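# Place a blue sponge flat on the shelf's top tier

## Task

Put one blue sponge so it lies flat on the upper tier of the shelf, without moving the shelf and while every other sponge on it stays flat and separate from the rest; at the end neither gripper may be in contact with any sponge.

## Robot and tools

ROBOT. Two arms, left_arm and right_arm, each ending in a two-finger parallel gripper. The fingers point along the gripper's +z axis and close along its y axis. end_effector_position is the spot between the finger pads, roughly 1 cm short of the fingertips. Calibrated bases in the scene frame: left_arm at (+0.028, +0.365, +0.044) m, right_arm at (+0.028, -0.352, +0.027) m. Both are turned only slightly about vertical, and up is +z for each.

FRAMES. Scene frame: origin on the table surface halfway between the nominal bases, +x away from the robot over the table, +z up, left_arm on the +y side. Arm names do not match image sides. Hand poses, targets, velocities and wrist-camera poses are in each arm's own base frame. Fixed cameras and the table use the scene frame. Offsets run along the arm's base axes, and rotations turn about the Hand target's position.

execute_actions(actions, cameras). actions is a list of actions. Each action is a table of 1 to 15 rows, and each row lasts one control step of 1/30 s. A table shorter than 15 rows keeps repeating its final row until 15 steps are done. A row always has 14 numbers in [-1, 1]. The first seven are left_arm: dx, dy, dz, rx, ry, rz, opening. The next seven are the same for right_arm. All 14 are needed even if only one arm moves. The six pose numbers are an offset from that arm's Hand target as it was when the action began, not from the previous row. Each new action or call starts from the current Hand target, so sending the same offset again moves further. Scale: 1.0 equals 0.6 m for dx/dy/dz or 180 degrees; rx, ry, rz form one rotation vector. If the translation's length exceeds 1.0 it is shortened. Opening is absolute, not an offset: +1 is fully open (0.094 m), -1 is closed. Six zeros re-command an arm's current Hand target. A 0 in the opening slot is a real half-open command, so to keep a gripper unchanged, repeat its present command. An empty actions list only returns state and images. cameras: a list of names, or omitted/null/["all"] for all, or [] for none. An unknown name rejects the call.

move(target, speed, blend, opening_speed, blocking, cameras). target is one 14-number row as above, or a list of up to 15 rows. Every row is an offset from the same starting Hand targets, not chained. Each gripper follows a straight line that ignores obstacles and the other arm. All paths finish together, taking at least 0.5 s and at most 10 s. speed is m/s, 0.002 to 0.5, default 0.25, with turning capped at twice that in rad/s. Give one value, or one per target. blend, in metres, rounds corners at intermediate targets. opening_speed is scale units per second, 0.2 or more; use a low value to squeeze soft items gently. Openings in the first row are sent at the start. Openings in later rows are applied only after all arms halt at that target. blocking=false returns after about 0.5 s while the motion continues. The result adds a "move:" line giving the ending: done, off_target, moving, held or fault, plus any limits. limits=paced means a sent pose was clipped; limits=held means a check withheld steps. An arm not named in the ending reached rest within 10 mm and 2 degrees. done does not tell you whether the arm is touching something. Grippers lag and stray more at higher speed and when the arm is nearly straight. Do not route a path close to an arm's own base, because that can flip its shoulder posture.

wait(seconds 0 to 10): lets time pass with commands held. stop(): brakes a running move, which needs room to slow. zoom_image(camera, region): region is [x0, y0, x1, y1] in pixels of that camera's latest image, at most 504x504. Cameras are cam_head_left, cam_head_right, cam_left_wrist and cam_right_wrist, each 896x504. read_manual(section) returns licence texts only. finished_scene(scene) ends the current scene, and it cannot be undone. scene is the scene's number.

CONTROL. Each step, the commanded pose is clipped to within 100 mm and 20 degrees of the measured one. "Hand target" in results is the last clipped command, and later offsets count from it. Friction and weight can leave the gripper a centimetre or more short of target in free air. If that happens, resend the gap as an offset. To stop an arm pressing on something, command its target back past the gripper.

RESULTS. end_effector_position is in metres and end_effector_quat_wxyz gives orientation, both in the arm's base frame; they can be off by a few cm. grip_measured is finger opening on the -1..+1 scale; the last Joint positions value is the opening in metres. grip_measured tracks the command even while squeezing, so it does not reveal contact. The gripper reaches its force limit about 0.05 below the reading at first touch, and much further below that for soft items like sponges. To release, command well above grip_measured. "within noise" means Joint velocities are at rest. Joint torques include gravity; joints 1 to 3 wrap at ±28 N m. "Tool commands" lists current gripper commands. Results from action calls also list some per-step positions. A MOTOR HOT line appears at 75 °C, a fault folds the arm at 90 °C, and the arm drops at 100 °C. Holding loads, staying stretched out or pushing against something heats the motors.

AVOID. Dropping the sponge, releasing it while it still moves, fast impacts, and targets set deep past a contact. Do not let the arms collide; the clearance check does not stop gripper-to-gripper contact. Do not let anything leave the table. Do not bump the shelf or disturb the other sponges. A held item may occasionally get a brief tug. End with both grippers clear of all sponges.

Each tool is called after ">>>" as name([rows], argument=value, ...), one row to a line, values as JSON.

## Session

>>> execute_actions(actions=[])

Scene clock: 0.00 s.
left_arm: end_effector_position=(+0.4037, +0.0232, +0.1015) grip_measured=+1.000 end_effector_quat_wxyz=(+0.592, -0.061, +0.803, -0.007) | right_arm: end_effector_position=(+0.4034, -0.0341, +0.1189) grip_measured=+1.000 end_effector_quat_wxyz=(+0.612, +0.054, +0.785, -0.084)
Joint positions: left_arm=[0.048 1.581 0.38 0.898 -0.015 -0.093 0.094] | right_arm=[0 1.563 0.378 0.94 0.199 -0.019 0.094]
Joint velocities: within noise
Joint torques (N m): no reading
Motor temperatures (°C): left_arm=[26 27 28 25 24 27 28] | right_arm=[27 29 26 27 27 28 28]
Heat: left arm: 28 °C; right arm: 29 °C.
Hand target: left_arm +0.4088, +0.0243, +0.1166; +0.610, -0.060, +0.791, -0.004 | right_arm +0.4078, -0.0355, +0.1345; +0.629, +0.060, +0.770, -0.083
Tool commands: left_gripper/opening=+1.0 right_gripper/opening=+1.0

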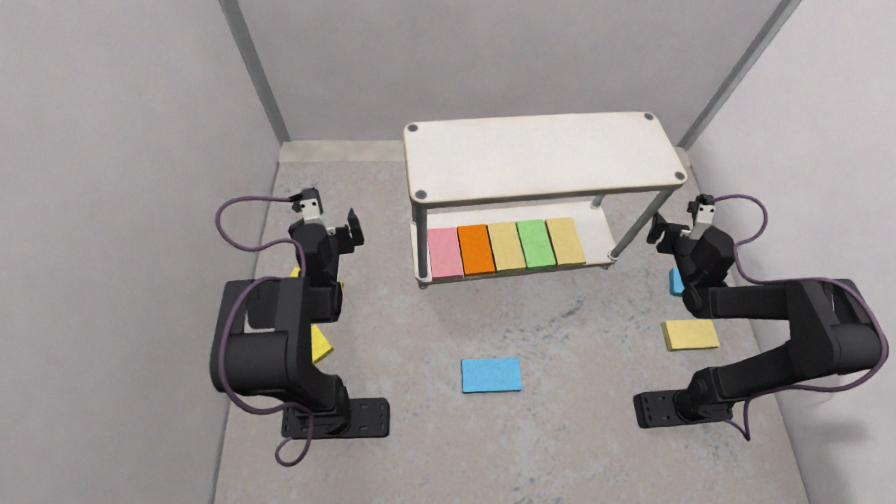

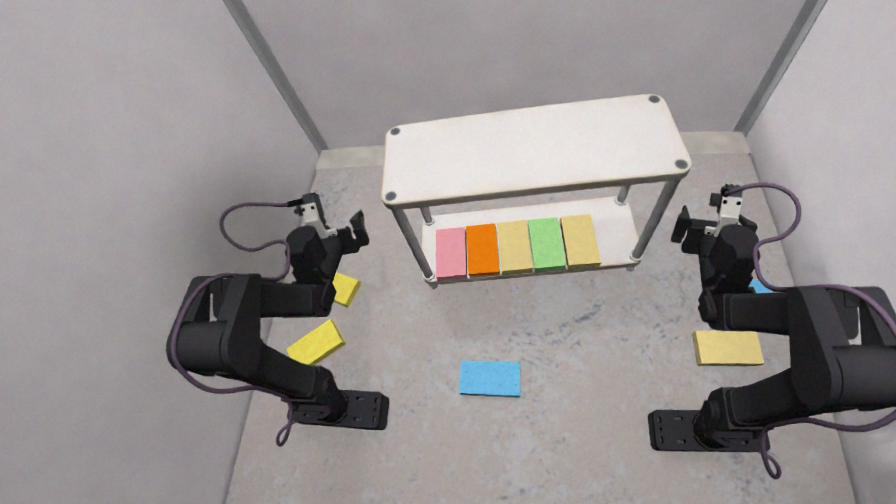

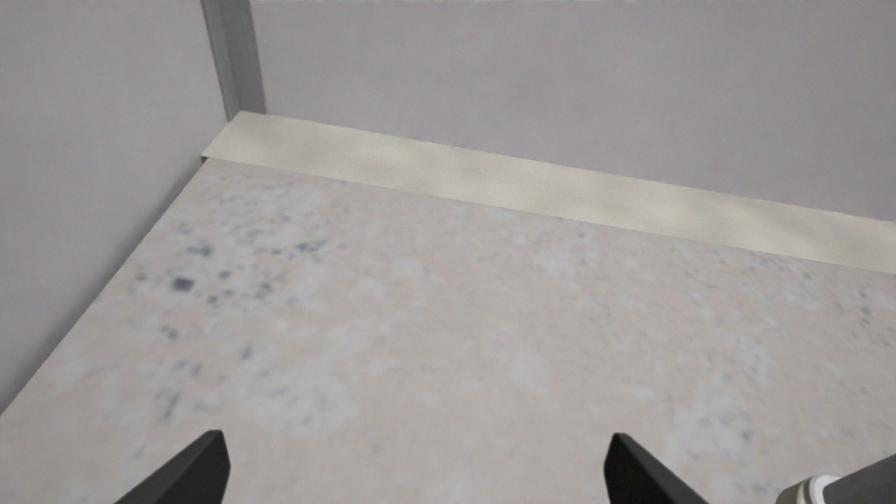

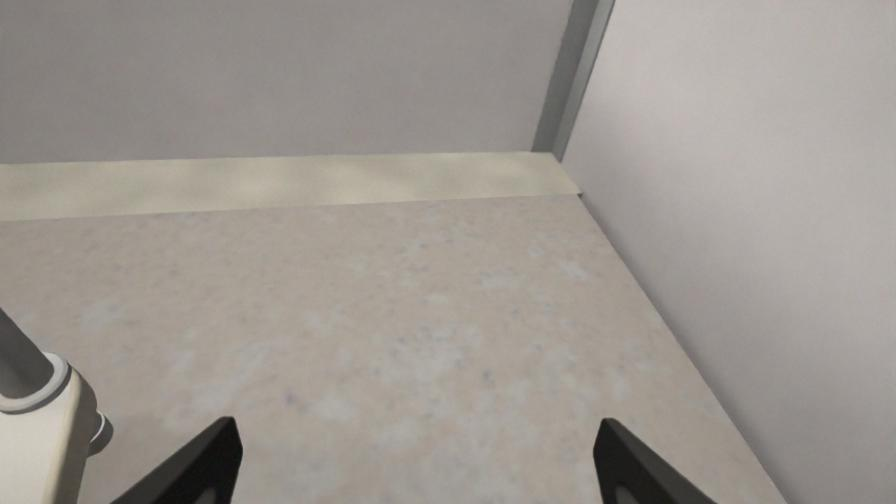

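>>> move([
  [-0.265,-0.124,0.138,0.06,0.05,-0.26,1,0,0,0,0,0,0,1],
  [-0.538,-0.54,0.055,0.1265,0.097,-0.525,1,0,0,0,0,0,0,1],
], blend=0.04)

Scene clock: 6.60 s.
left_arm: end_effector_position=(+0.0754, -0.2788, +0.1187) grip_measured=+1.000 end_effector_quat_wxyz=(+0.249, +0.647, +0.662, -0.284) | right_arm: end_effector_position=(+0.4034, -0.0341, +0.1189) grip_measured=+1.000 end_effector_quat_wxyz=(+0.612, +0.054, +0.785, -0.084)
Joint positions: left_arm=[-1.087 1.017 0.604 -0.458 0.367 0.326 0.094] | right_arm=[0 1.563 0.378 0.94 0.199 -0.019 0.094]
Joint velocities: within noise
Joint torques (N m): left_arm=[-0.36 -1.05 9.89 1.8 0.09 -0.08] | right_arm=[-0.09 -5.96 5.05 2.25 -0.01 0]
Motor temperatures (°C): left_arm=[26 27 29 26 24 27 28] | right_arm=[27 30 27 29 27 28 28]
Heat: left arm: 29 °C; right arm: 30 °C.
Hand target: left_arm +0.0860, -0.2997, +0.1496; +0.299, +0.641, +0.641, -0.299 | right_arm +0.4078, -0.0355, +0.1345; +0.629, +0.060, +0.770, -0.083
Off the commanded pose: left_arm 0.039 m, 6 deg | right_arm 0.016 m, 3 deg.
move: off_target (left_arm, right_arm)

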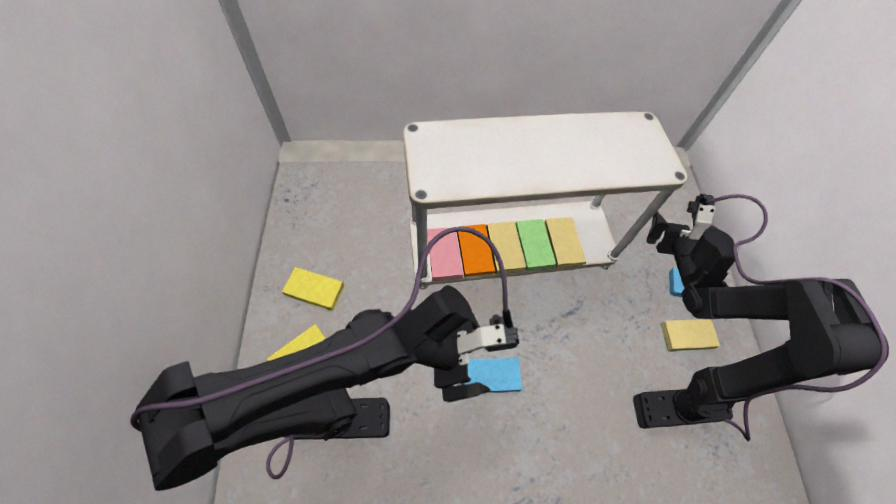

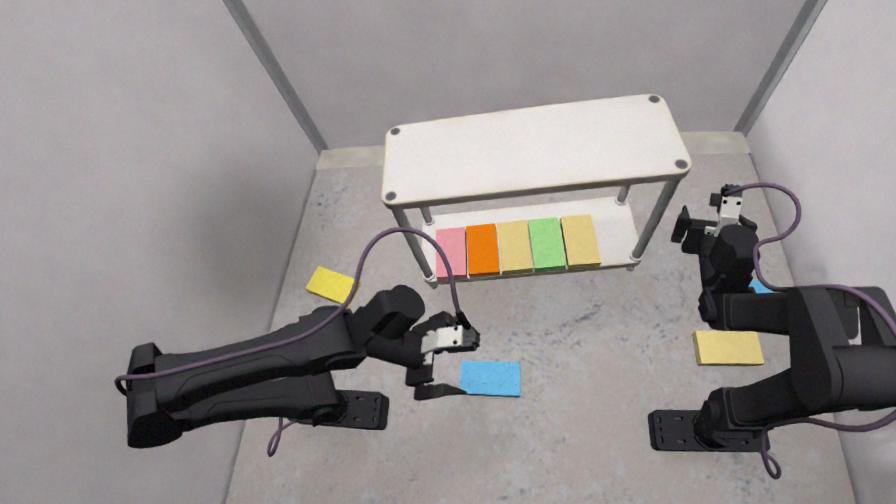

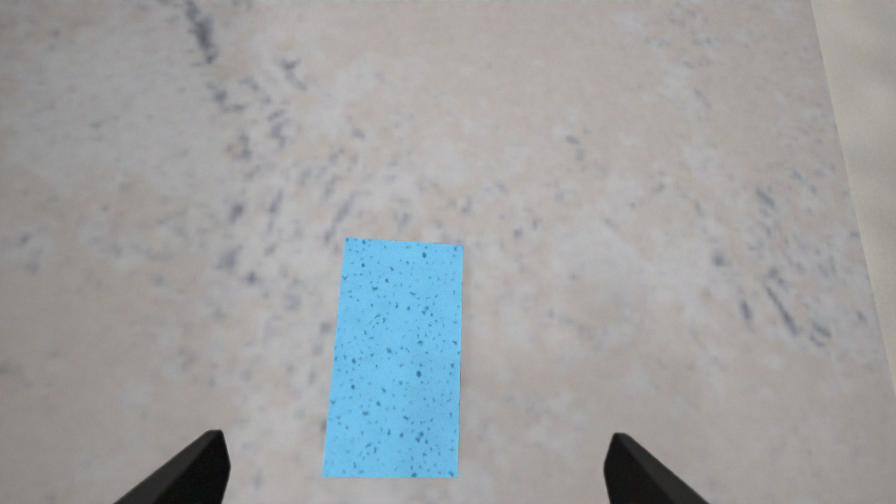

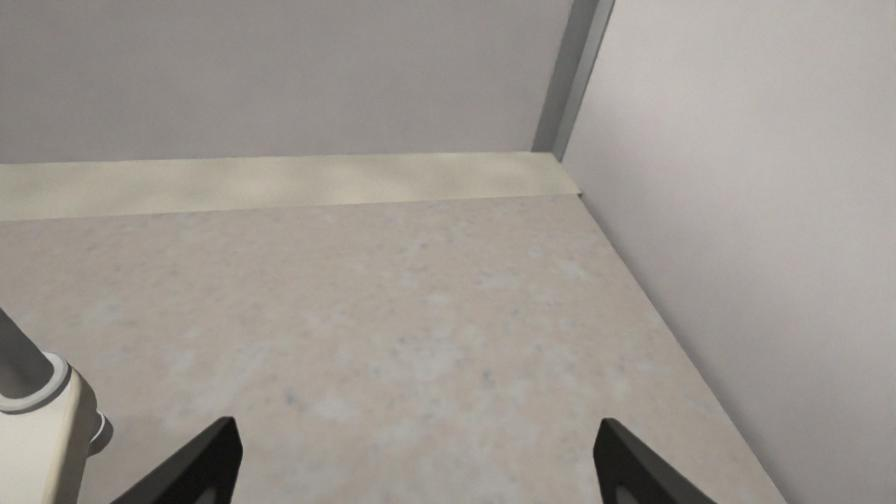

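>>> move(target=[0.03,-0.018,-0.117,0,0,0,1,0,0,0,0,0,0,1], cameras=["cam_left_wrist","cam_head_right"])

Scene clock: 9.57 s.
left_arm: end_effector_position=(+0.1023, -0.3063, +0.0750) grip_measured=+1.000 end_effector_quat_wxyz=(+0.282, +0.643, +0.653, -0.285) | right_arm: end_effector_position=(+0.4034, -0.0341, +0.1189) grip_measured=+1.000 end_effector_quat_wxyz=(+0.612, +0.054, +0.785, -0.084)
Joint positions: left_arm=[-1.05 1.236 0.496 -0.076 0.372 0.357 0.094] | right_arm=[0 1.563 0.378 0.94 0.199 -0.019 0.094]
Joint velocities: within noise
Joint torques (N m): left_arm=[0.47 -2.1 4.01 1.87 0.4 0.04] | right_arm=[-0.1 -5.96 5.05 2.25 -0.01 0]
Motor temperatures (°C): left_arm=[26 27 30 27 24 27 28] | right_arm=[27 31 27 30 27 28 28]
Heat: left arm: 30 °C; right arm: 31 °C.
Hand target: left_arm +0.1040, -0.3105, +0.0794; +0.299, +0.641, +0.641, -0.299 | right_arm +0.4078, -0.0355, +0.1345; +0.629, +0.060, +0.770, -0.083
Off the commanded pose: left_arm 0.006 m, 3 deg | right_arm 0.016 m, 3 deg.
move: off_target (left_arm, right_arm)
Images, in order (width x height): cam_head_right 896x504, cam_left_wrist 896x504.

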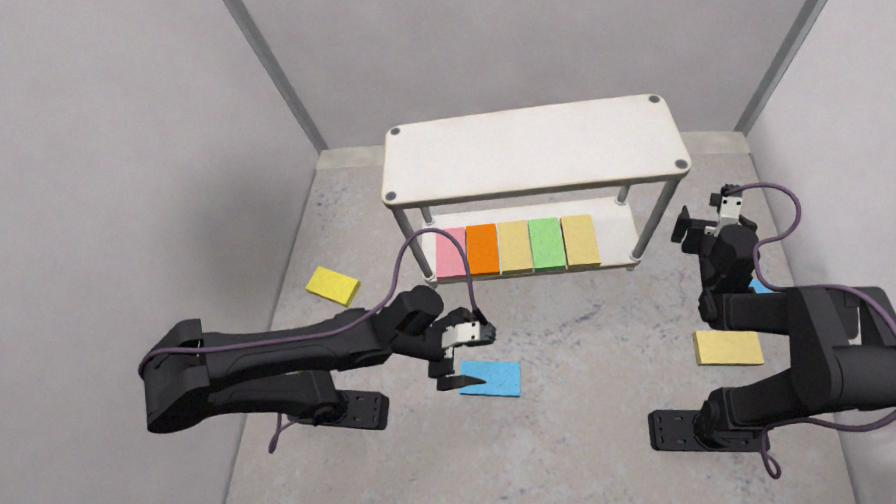

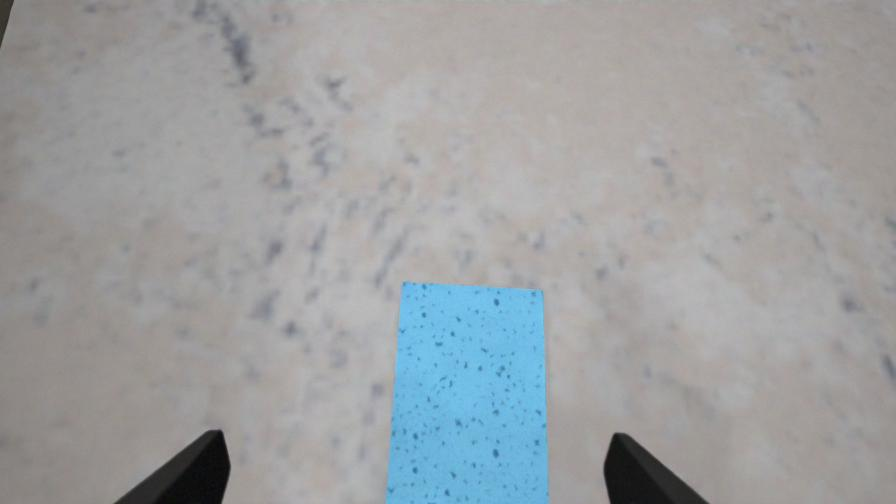

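>>> move([
  [-0.0255,0,-0.05,0,0,0,1,0,0,0,0,0,0,1],
  [-0.0255,-0.012,-0.155,0,0,0,1,0,0,0,0,0,0,1],
], blend=0.01, speed=0.12)

Scene clock: 12.03 s.
left_arm: end_effector_position=(+0.0898, -0.3121, -0.0192) grip_measured=+1.000 end_effector_quat_wxyz=(+0.281, +0.643, +0.651, -0.291) | right_arm: end_effector_position=(+0.4034, -0.0341, +0.1189) grip_measured=+1.000 end_effector_quat_wxyz=(+0.612, +0.054, +0.785, -0.084)
Joint positions: left_arm=[-1.107 1.682 0.295 0.59 0.346 0.309 0.094] | right_arm=[0 1.563 0.378 0.94 0.199 -0.019 0.094]
Joint velocities: within noise
Joint torques (N m): left_arm=[-0.51 -3.19 2.17 1.92 0.06 -0.09] | right_arm=[-0.1 -5.96 5.04 2.25 -0.01 0]
Motor temperatures (°C): left_arm=[26 27 30 27 24 27 28] | right_arm=[27 31 27 31 27 28 28]
Heat: left arm: 30 °C; right arm: 31 °C.
Hand target: left_arm +0.0887, -0.3177, -0.0136; +0.299, +0.641, +0.641, -0.299 | right_arm +0.4078, -0.0355, +0.1345; +0.629, +0.060, +0.770, -0.083
Off the commanded pose: left_arm 0.008 m, 3 deg | right_arm 0.016 m, 3 deg.
move: off_target (left_arm, right_arm)

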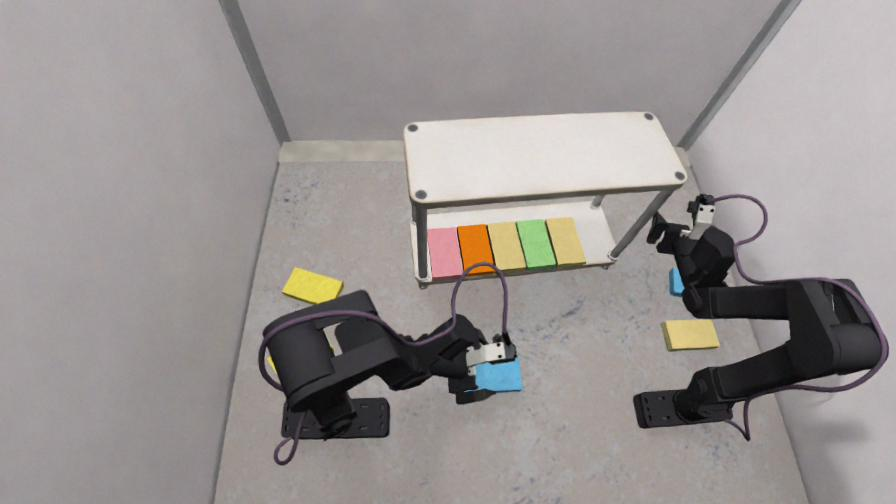

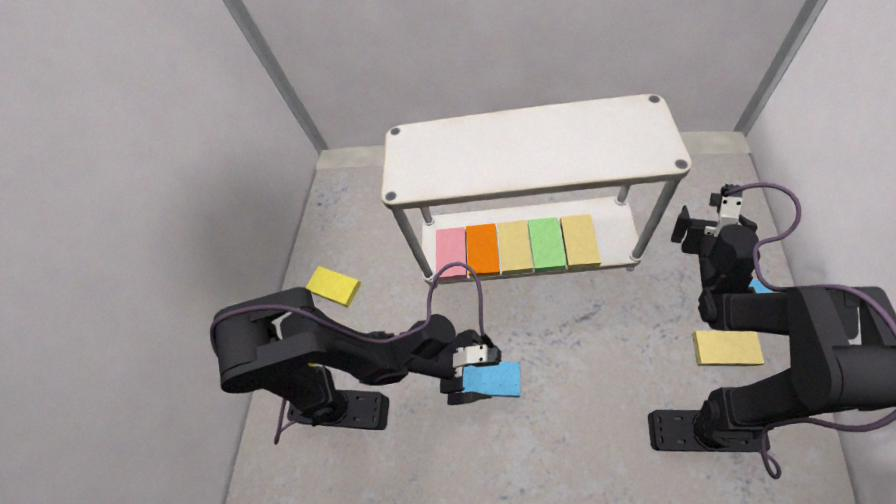

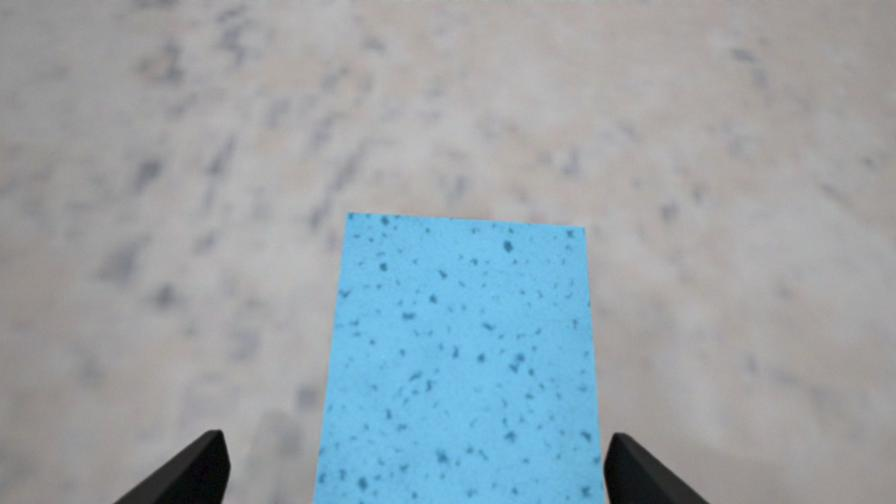

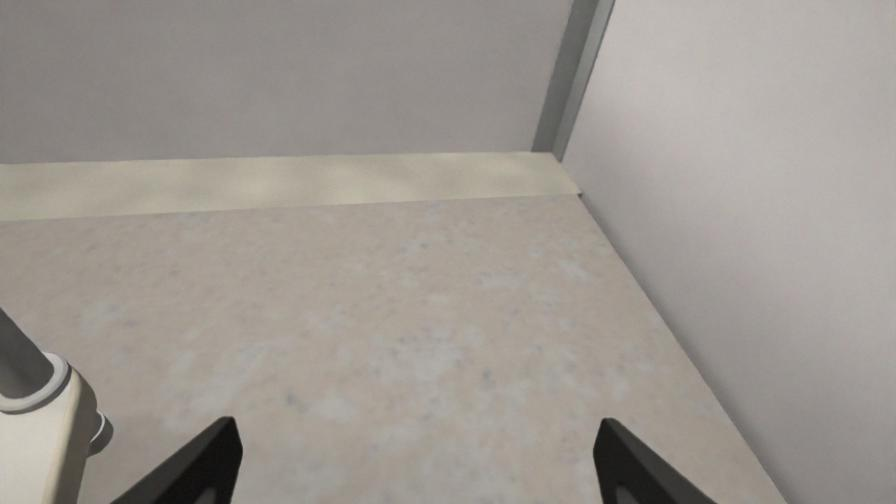

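>>> move(target=[-0.0165,0,-0.01,0,0,0,1,0,0,0,0,0,0,1], speed=0.08, cameras=["cam_left_wrist"])

>>> zoom_image(camera="cam_left_wrist", region=[150, 200, 654, 504])

Scene clock: 13.57 s.
left_arm: end_effector_position=(+0.0802, -0.3115, -0.0258) grip_measured=+1.000 end_effector_quat_wxyz=(+0.281, +0.644, +0.650, -0.289) | right_arm: end_effector_position=(+0.4034, -0.0341, +0.1189) grip_measured=+1.000 end_effector_quat_wxyz=(+0.612, +0.054, +0.785, -0.084)
Joint positions: left_arm=[-1.151 1.715 0.269 0.657 0.312 0.282 0.094] | right_arm=[0 1.563 0.378 0.94 0.199 -0.019 0.094]
Joint velocities: within noise
Joint torques (N m): left_arm=[-0.53 -3.11 2 1.94 0.05 -0.11] | right_arm=[-0.1 -5.96 5.04 2.25 -0.01 0]
Motor temperatures (°C): left_arm=[26 27 29 28 24 27 28] | right_arm=[27 31 27 31 27 28 28]
Heat: left arm: 29 °C; right arm: 31 °C.
Hand target: left_arm +0.0788, -0.3177, -0.0196; +0.299, +0.641, +0.641, -0.299 | right_arm +0.4078, -0.0355, +0.1345; +0.629, +0.060, +0.770, -0.083
Off the commanded pose: left_arm 0.009 m, 3 deg | right_arm 0.016 m, 3 deg.
move: off_target (left_arm, right_arm)
Images, in order (width x height): cam_left_wrist 896x504.

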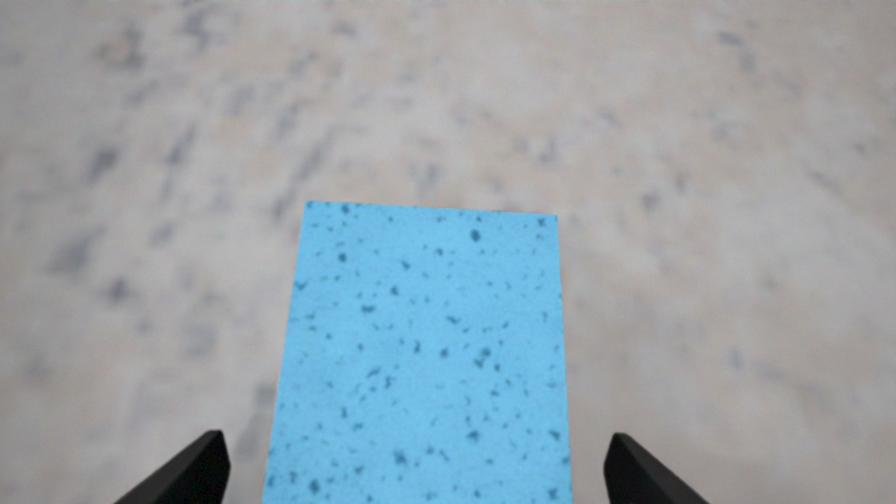

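Scaled by 1.000.

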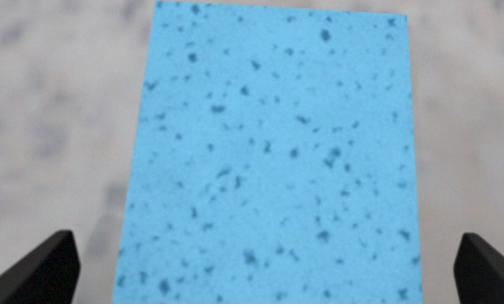

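>>> move(target=[0,0,0,0,0,0,0.15,0,0,0,0,0,0,1], opening_speed=0.6, cameras=["cam_left_wrist"])

>>> move(target=[0,0,0.1,0,0,0,0.15,0,0,0,0,0,0,1], speed=0.1)

Scene clock: 15.73 s.
left_arm: end_effector_position=(+0.0805, -0.3122, -0.0250) grip_measured=+0.346 end_effector_quat_wxyz=(+0.282, +0.642, +0.651, -0.291) | right_arm: end_effector_position=(+0.4034, -0.0341, +0.1189) grip_measured=+1.000 end_effector_quat_wxyz=(+0.612, +0.054, +0.785, -0.084)
Joint positions: left_arm=[-1.151 1.715 0.269 0.662 0.312 0.275 0.063] | right_arm=[0 1.563 0.378 0.94 0.199 -0.019 0.094]
Joint velocities: within noise
Joint torques (N m): left_arm=[-0.53 -3.08 2.02 1.92 0.05 -0.1] | right_arm=[-0.09 -5.96 5.04 2.25 -0.01 0]
Motor temperatures (°C): left_arm=[26 27 29 28 24 27 28] | right_arm=[27 31 27 32 27 28 28]
Heat: left arm: 29 °C; right arm: 32 °C.
Hand target: left_arm +0.0788, -0.3177, -0.0196; +0.299, +0.641, +0.641, -0.299 | right_arm +0.4078, -0.0355, +0.1345; +0.629, +0.060, +0.770, -0.083
Off the commanded pose: left_arm 0.008 m, 2 deg | right_arm 0.016 m, 3 deg.
move: off_target (right_arm)
Images, in order (width x height): cam_left_wrist 896x504.

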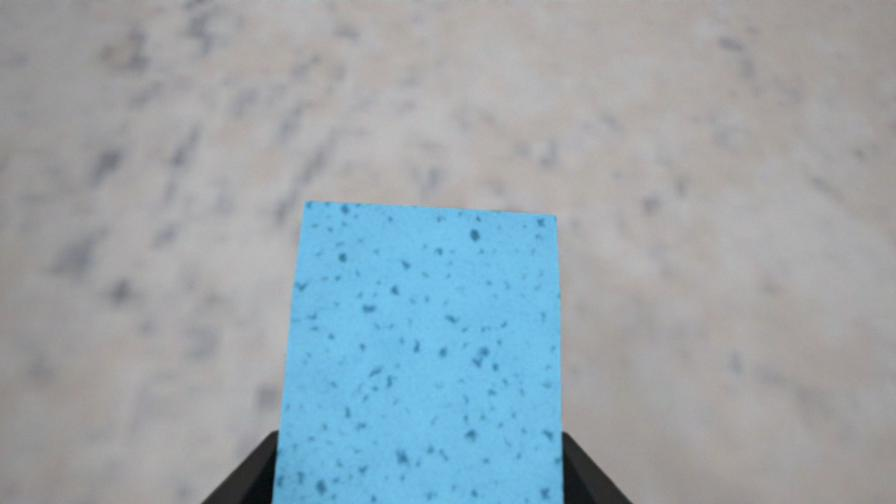

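Scene clock: 17.43 s.
left_arm: end_effector_position=(+0.0774, -0.3053, +0.0235) grip_measured=+0.345 end_effector_quat_wxyz=(+0.286, +0.641, +0.650, -0.292) | right_arm: end_effector_position=(+0.4034, -0.0341, +0.1189) grip_measured=+1.000 end_effector_quat_wxyz=(+0.612, +0.054, +0.785, -0.084)
Joint positions: left_arm=[-1.151 1.376 0.304 0.297 0.312 0.274 0.063] | right_arm=[0 1.563 0.378 0.94 0.199 -0.019 0.094]
Joint velocities: within noise
Joint torques (N m): left_arm=[-0.55 -3.89 7.71 1.11 0.06 -0.05] | right_arm=[-0.09 -5.94 5.04 2.25 -0.01 0]
Motor temperatures (°C): left_arm=[26 27 29 28 24 27 28] | right_arm=[27 31 27 32 27 28 28]
Heat: left arm: 29 °C; right arm: 32 °C.
Hand target: left_arm +0.0788, -0.3177, +0.0404; +0.299, +0.641, +0.641, -0.299 | right_arm +0.4078, -0.0355, +0.1345; +0.629, +0.060, +0.770, -0.083
Off the commanded pose: left_arm 0.021 m, 2 deg | right_arm 0.016 m, 3 deg.
move: off_target (left_arm, right_arm)

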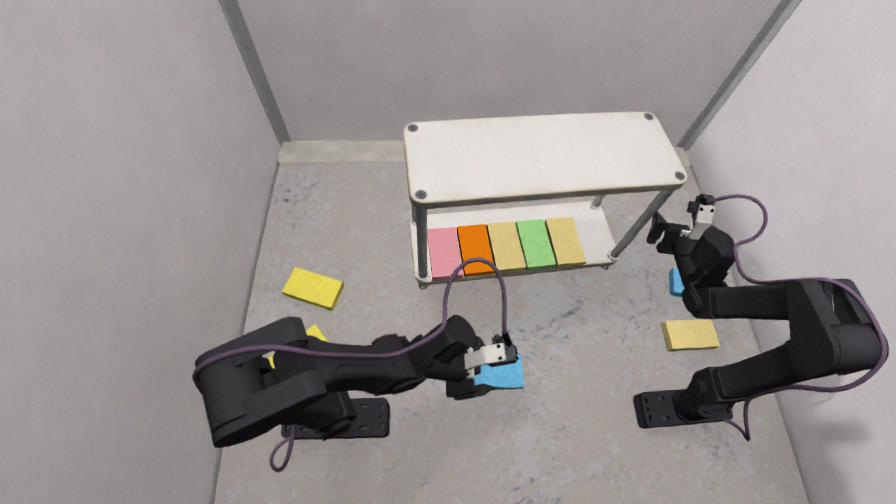

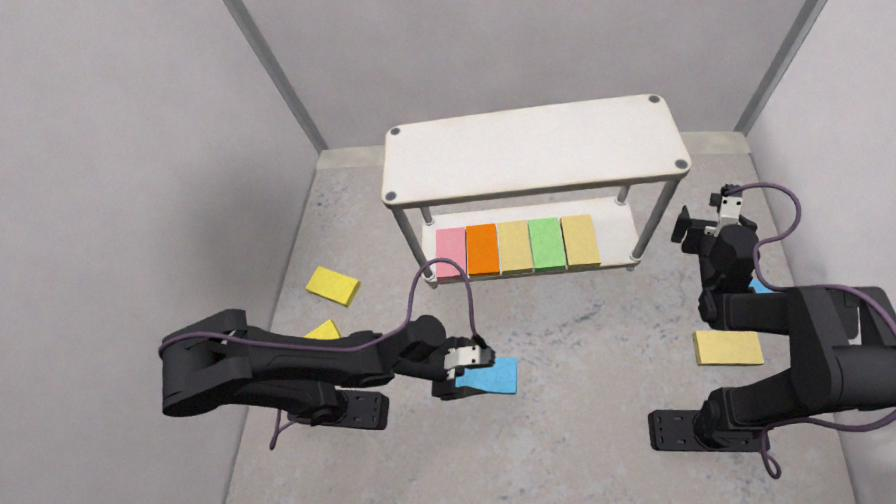

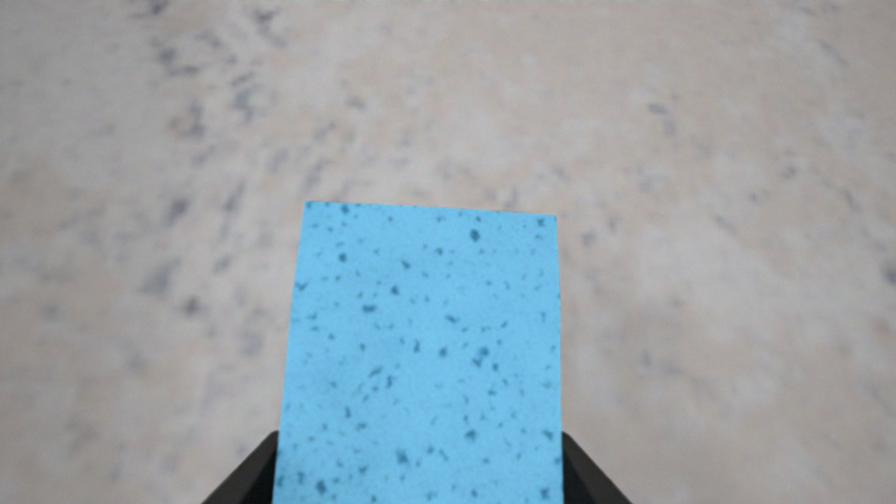

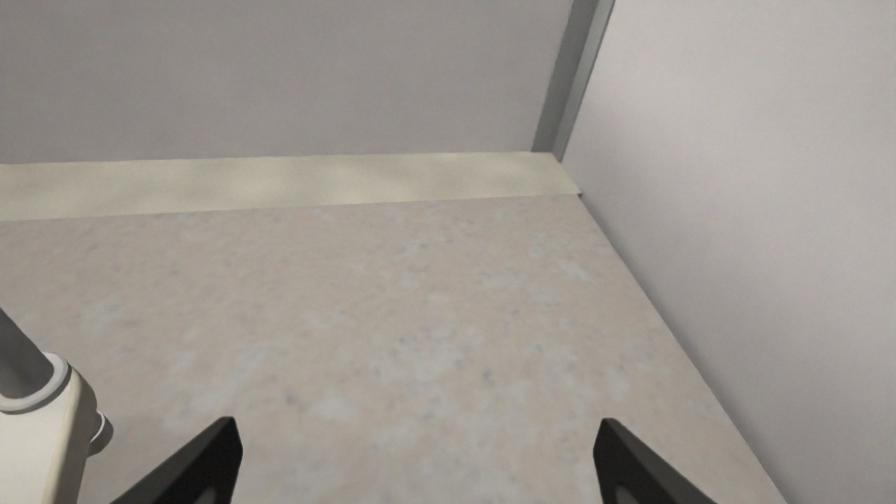

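>>> move([
  [0.05,0.05,0.3,0,0,0.05,0.15,0,0,0,0,0,0,1],
  [0.285,0.197,0.533,0,0,0.25,0.15,0,0,0,0,0,0,1],
], blend=0.05, speed=0.2)

Scene clock: 21.13 s.
left_arm: end_effector_position=(+0.2545, -0.2028, +0.3462) grip_measured=+0.345 end_effector_quat_wxyz=(+0.383, +0.350, +0.840, -0.161) | right_arm: end_effector_position=(+0.4034, -0.0341, +0.1189) grip_measured=+1.000 end_effector_quat_wxyz=(+0.612, +0.054, +0.785, -0.084)
Joint positions: left_arm=[-0.594 1.228 1.587 -1.082 0.149 0.128 0.063] | right_arm=[0 1.563 0.378 0.94 0.199 -0.019 0.094]
Joint velocities: within noise
Joint torques (N m): left_arm=[0.39 -1.8 8.76 1.16 -0.04 -0.09] | right_arm=[-0.1 -5.96 5.04 2.25 -0.01 0]
Motor temperatures (°C): left_arm=[26 27 30 28 24 27 28] | right_arm=[27 32 27 33 27 28 28]
Heat: left arm: 30 °C; right arm: 33 °C.
Hand target: left_arm +0.2498, -0.1995, +0.3602; +0.390, +0.347, +0.837, -0.162 | right_arm +0.4078, -0.0355, +0.1345; +0.629, +0.060, +0.770, -0.083
Off the commanded pose: left_arm 0.015 m, 1 deg | right_arm 0.016 m, 3 deg.
move: off_target (left_arm, right_arm)

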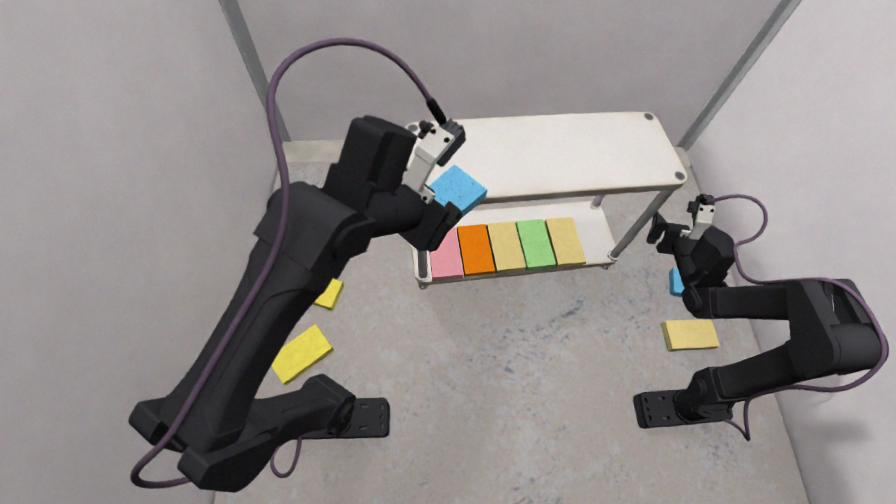

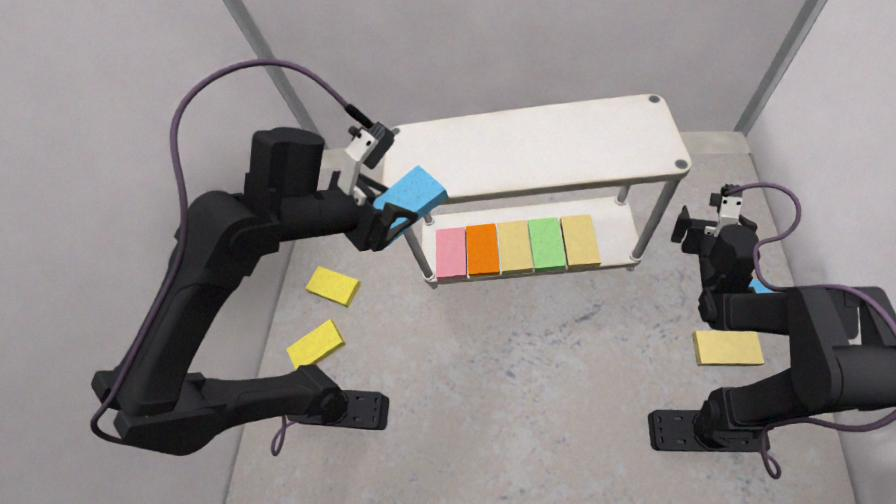

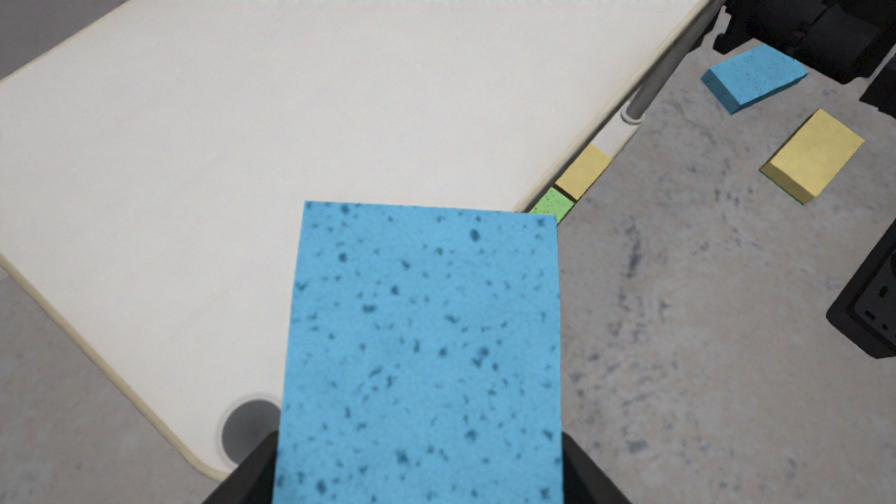

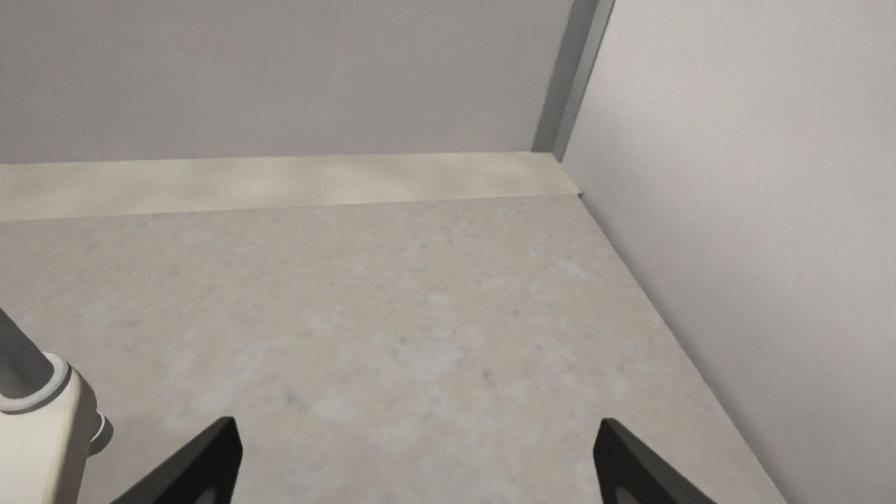

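>>> move(target=[0.267,-0.112,0.025,0,0,0,0.15,0,0,0,0,0,0,1], speed=0.15)

Scene clock: 24.53 s.
left_arm: end_effector_position=(+0.4123, -0.2700, +0.3672) grip_measured=+0.345 end_effector_quat_wxyz=(+0.390, +0.343, +0.840, -0.156) | right_arm: end_effector_position=(+0.4034, -0.0341, +0.1189) grip_measured=+1.000 end_effector_quat_wxyz=(+0.612, +0.054, +0.785, -0.084)
Joint positions: left_arm=[-0.511 1.945 2.415 -1.191 0.195 0.176 0.063] | right_arm=[0 1.563 0.378 0.94 0.199 -0.019 0.094]
Joint velocities: within noise
Joint torques (N m): left_arm=[0.44 -6.54 8.32 1.17 0.25 0.05] | right_arm=[-0.1 -5.96 5.05 2.25 -0.01 0]
Motor temperatures (°C): left_arm=[26 27 31 28 24 27 28] | right_arm=[27 32 27 34 27 28 28]
Heat: left arm: 31 °C; right arm: 34 °C.
Hand target: left_arm +0.4100, -0.2667, +0.3752; +0.390, +0.347, +0.837, -0.162 | right_arm +0.4078, -0.0355, +0.1345; +0.629, +0.060, +0.770, -0.083
Off the commanded pose: left_arm 0.009 m, 1 deg | right_arm 0.016 m, 3 deg.
move: off_target (right_arm)

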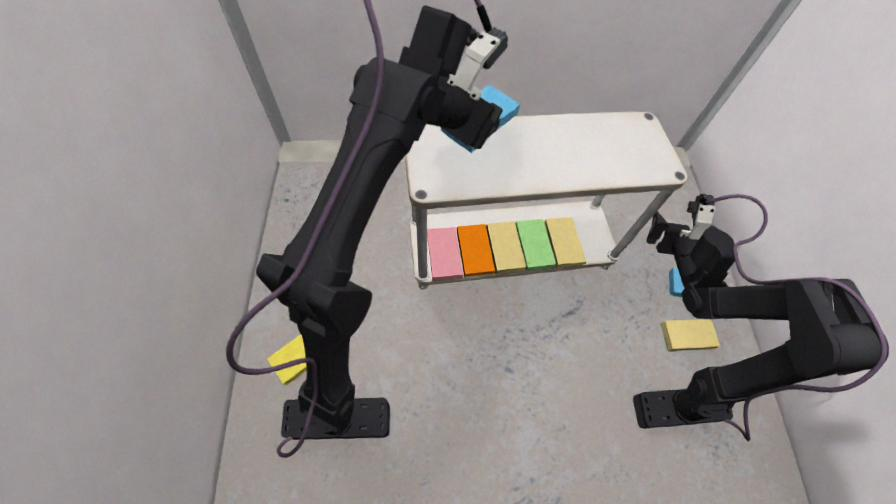

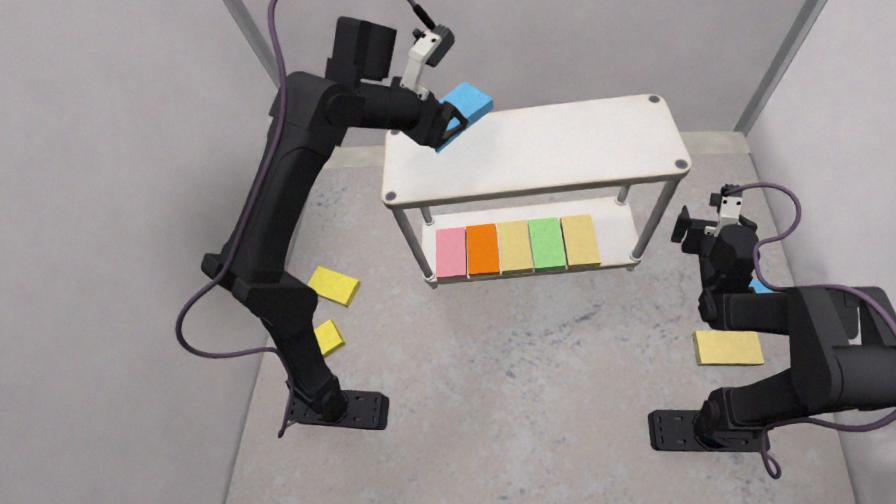

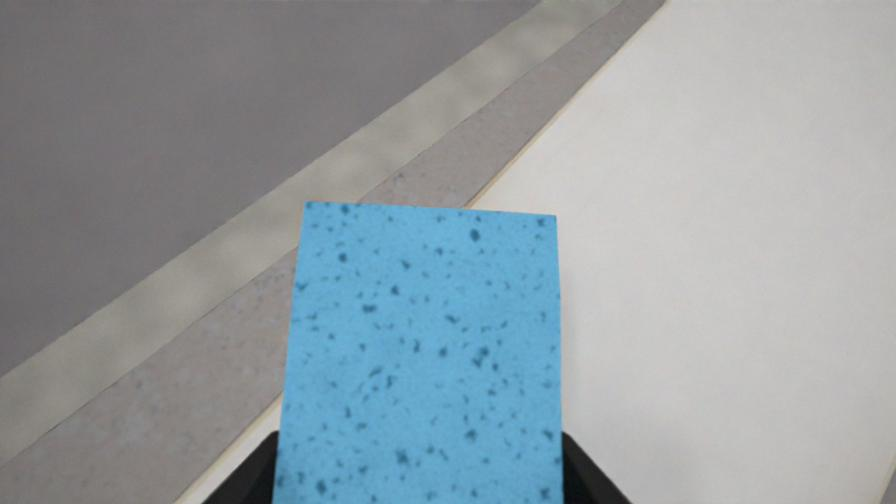

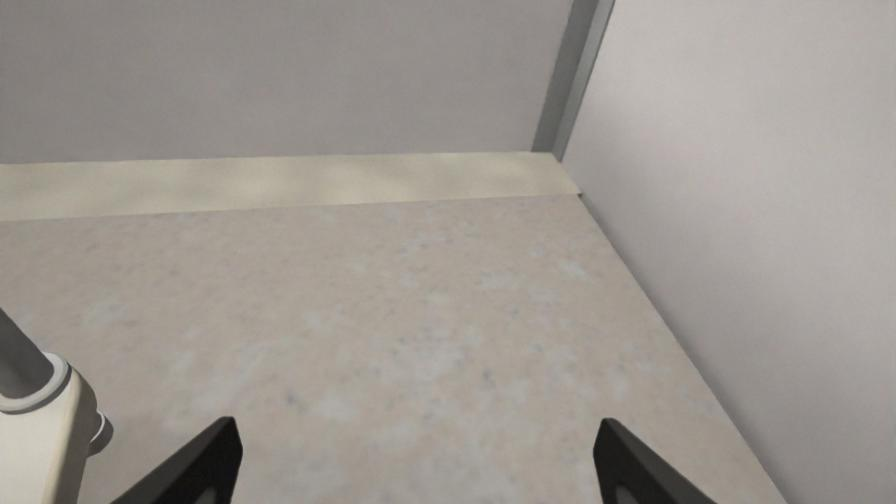

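>>> move(target=[-0.02,0,-0.05,0,0,-0.1,0.15,0,0,0,0,0,0,1], speed=0.08)

Scene clock: 29.60 s.
left_arm: end_effector_position=(+0.4037, -0.2702, +0.3453) grip_measured=+0.344 end_effector_quat_wxyz=(+0.366, +0.471, +0.775, -0.210) | right_arm: end_effector_position=(+0.4034, -0.0341, +0.1189) grip_measured=+1.000 end_effector_quat_wxyz=(+0.612, +0.054, +0.785, -0.084)
Joint positions: left_arm=[-0.422 1.945 2.325 -1.191 0.478 0.476 0.063] | right_arm=[0 1.563 0.378 0.94 0.199 -0.019 0.094]
Joint velocities: within noise
Joint torques (N m): left_arm=[0.5 -8.27 3.73 1.2 0.48 0.05] | right_arm=[-0.09 -5.97 5.05 2.25 -0.01 0]
Motor temperatures (°C): left_arm=[26 28 31 28 25 27 29] | right_arm=[27 32 28 34 27 28 28]
Heat: left arm: 31 °C; right arm: 34 °C.
Hand target: left_arm +0.3980, -0.2667, +0.3452; +0.360, +0.474, +0.773, -0.221 | right_arm +0.4078, -0.0355, +0.1345; +0.629, +0.060, +0.770, -0.083
Off the commanded pose: left_arm 0.007 m, 1 deg | right_arm 0.016 m, 3 deg.
move: off_target (right_arm)

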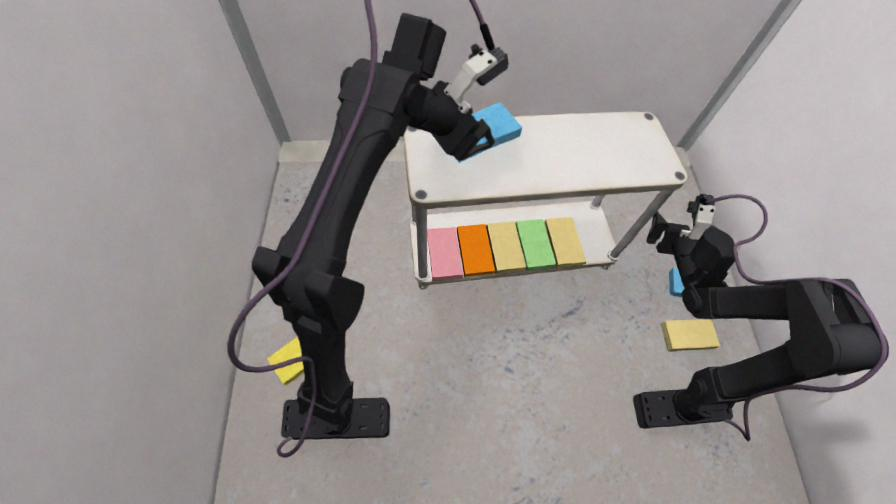

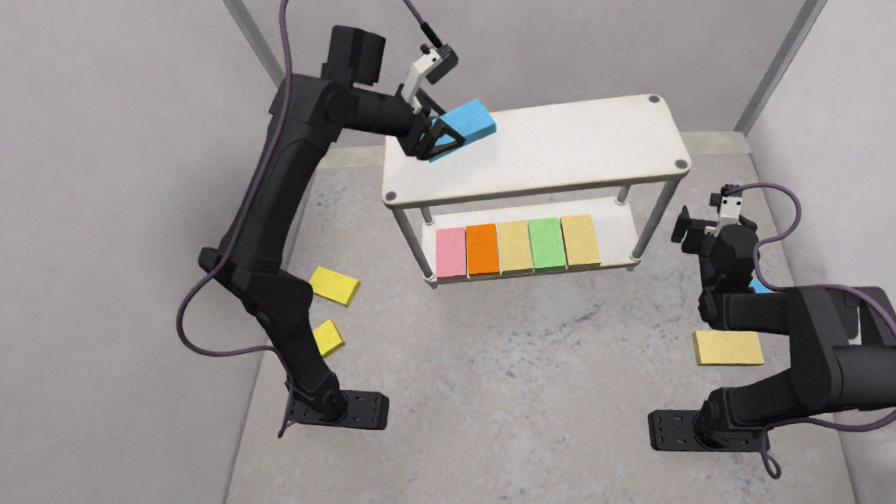

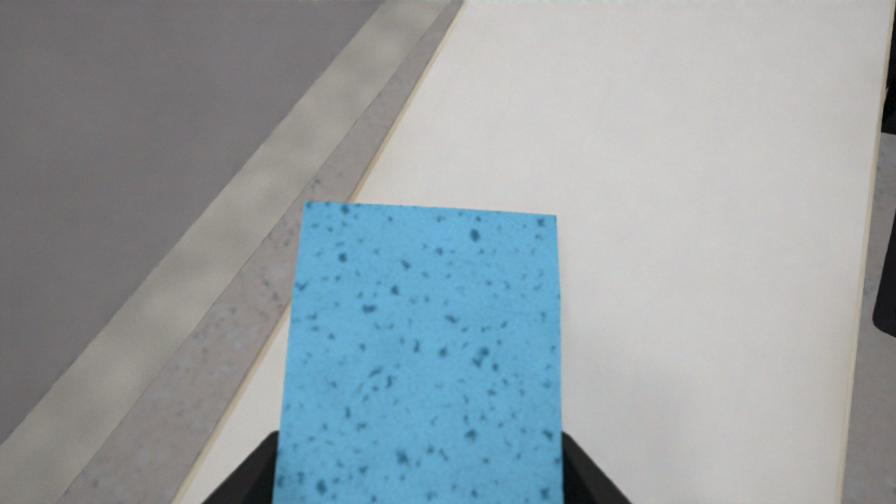

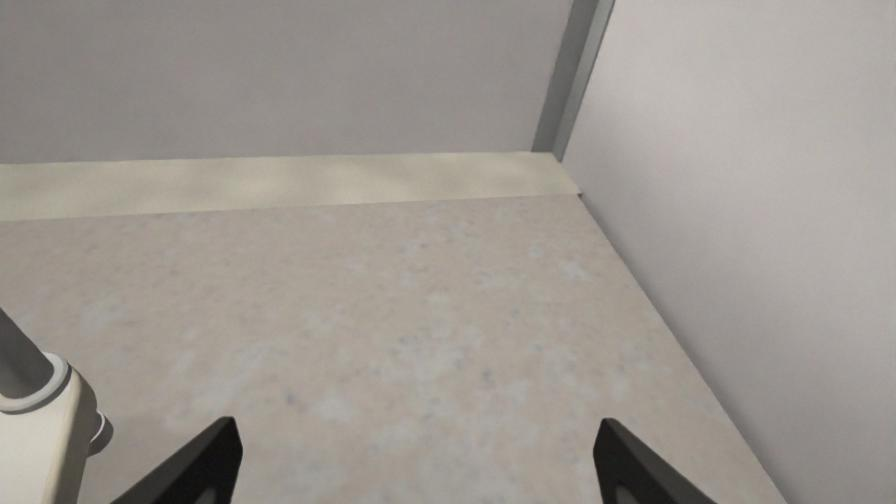

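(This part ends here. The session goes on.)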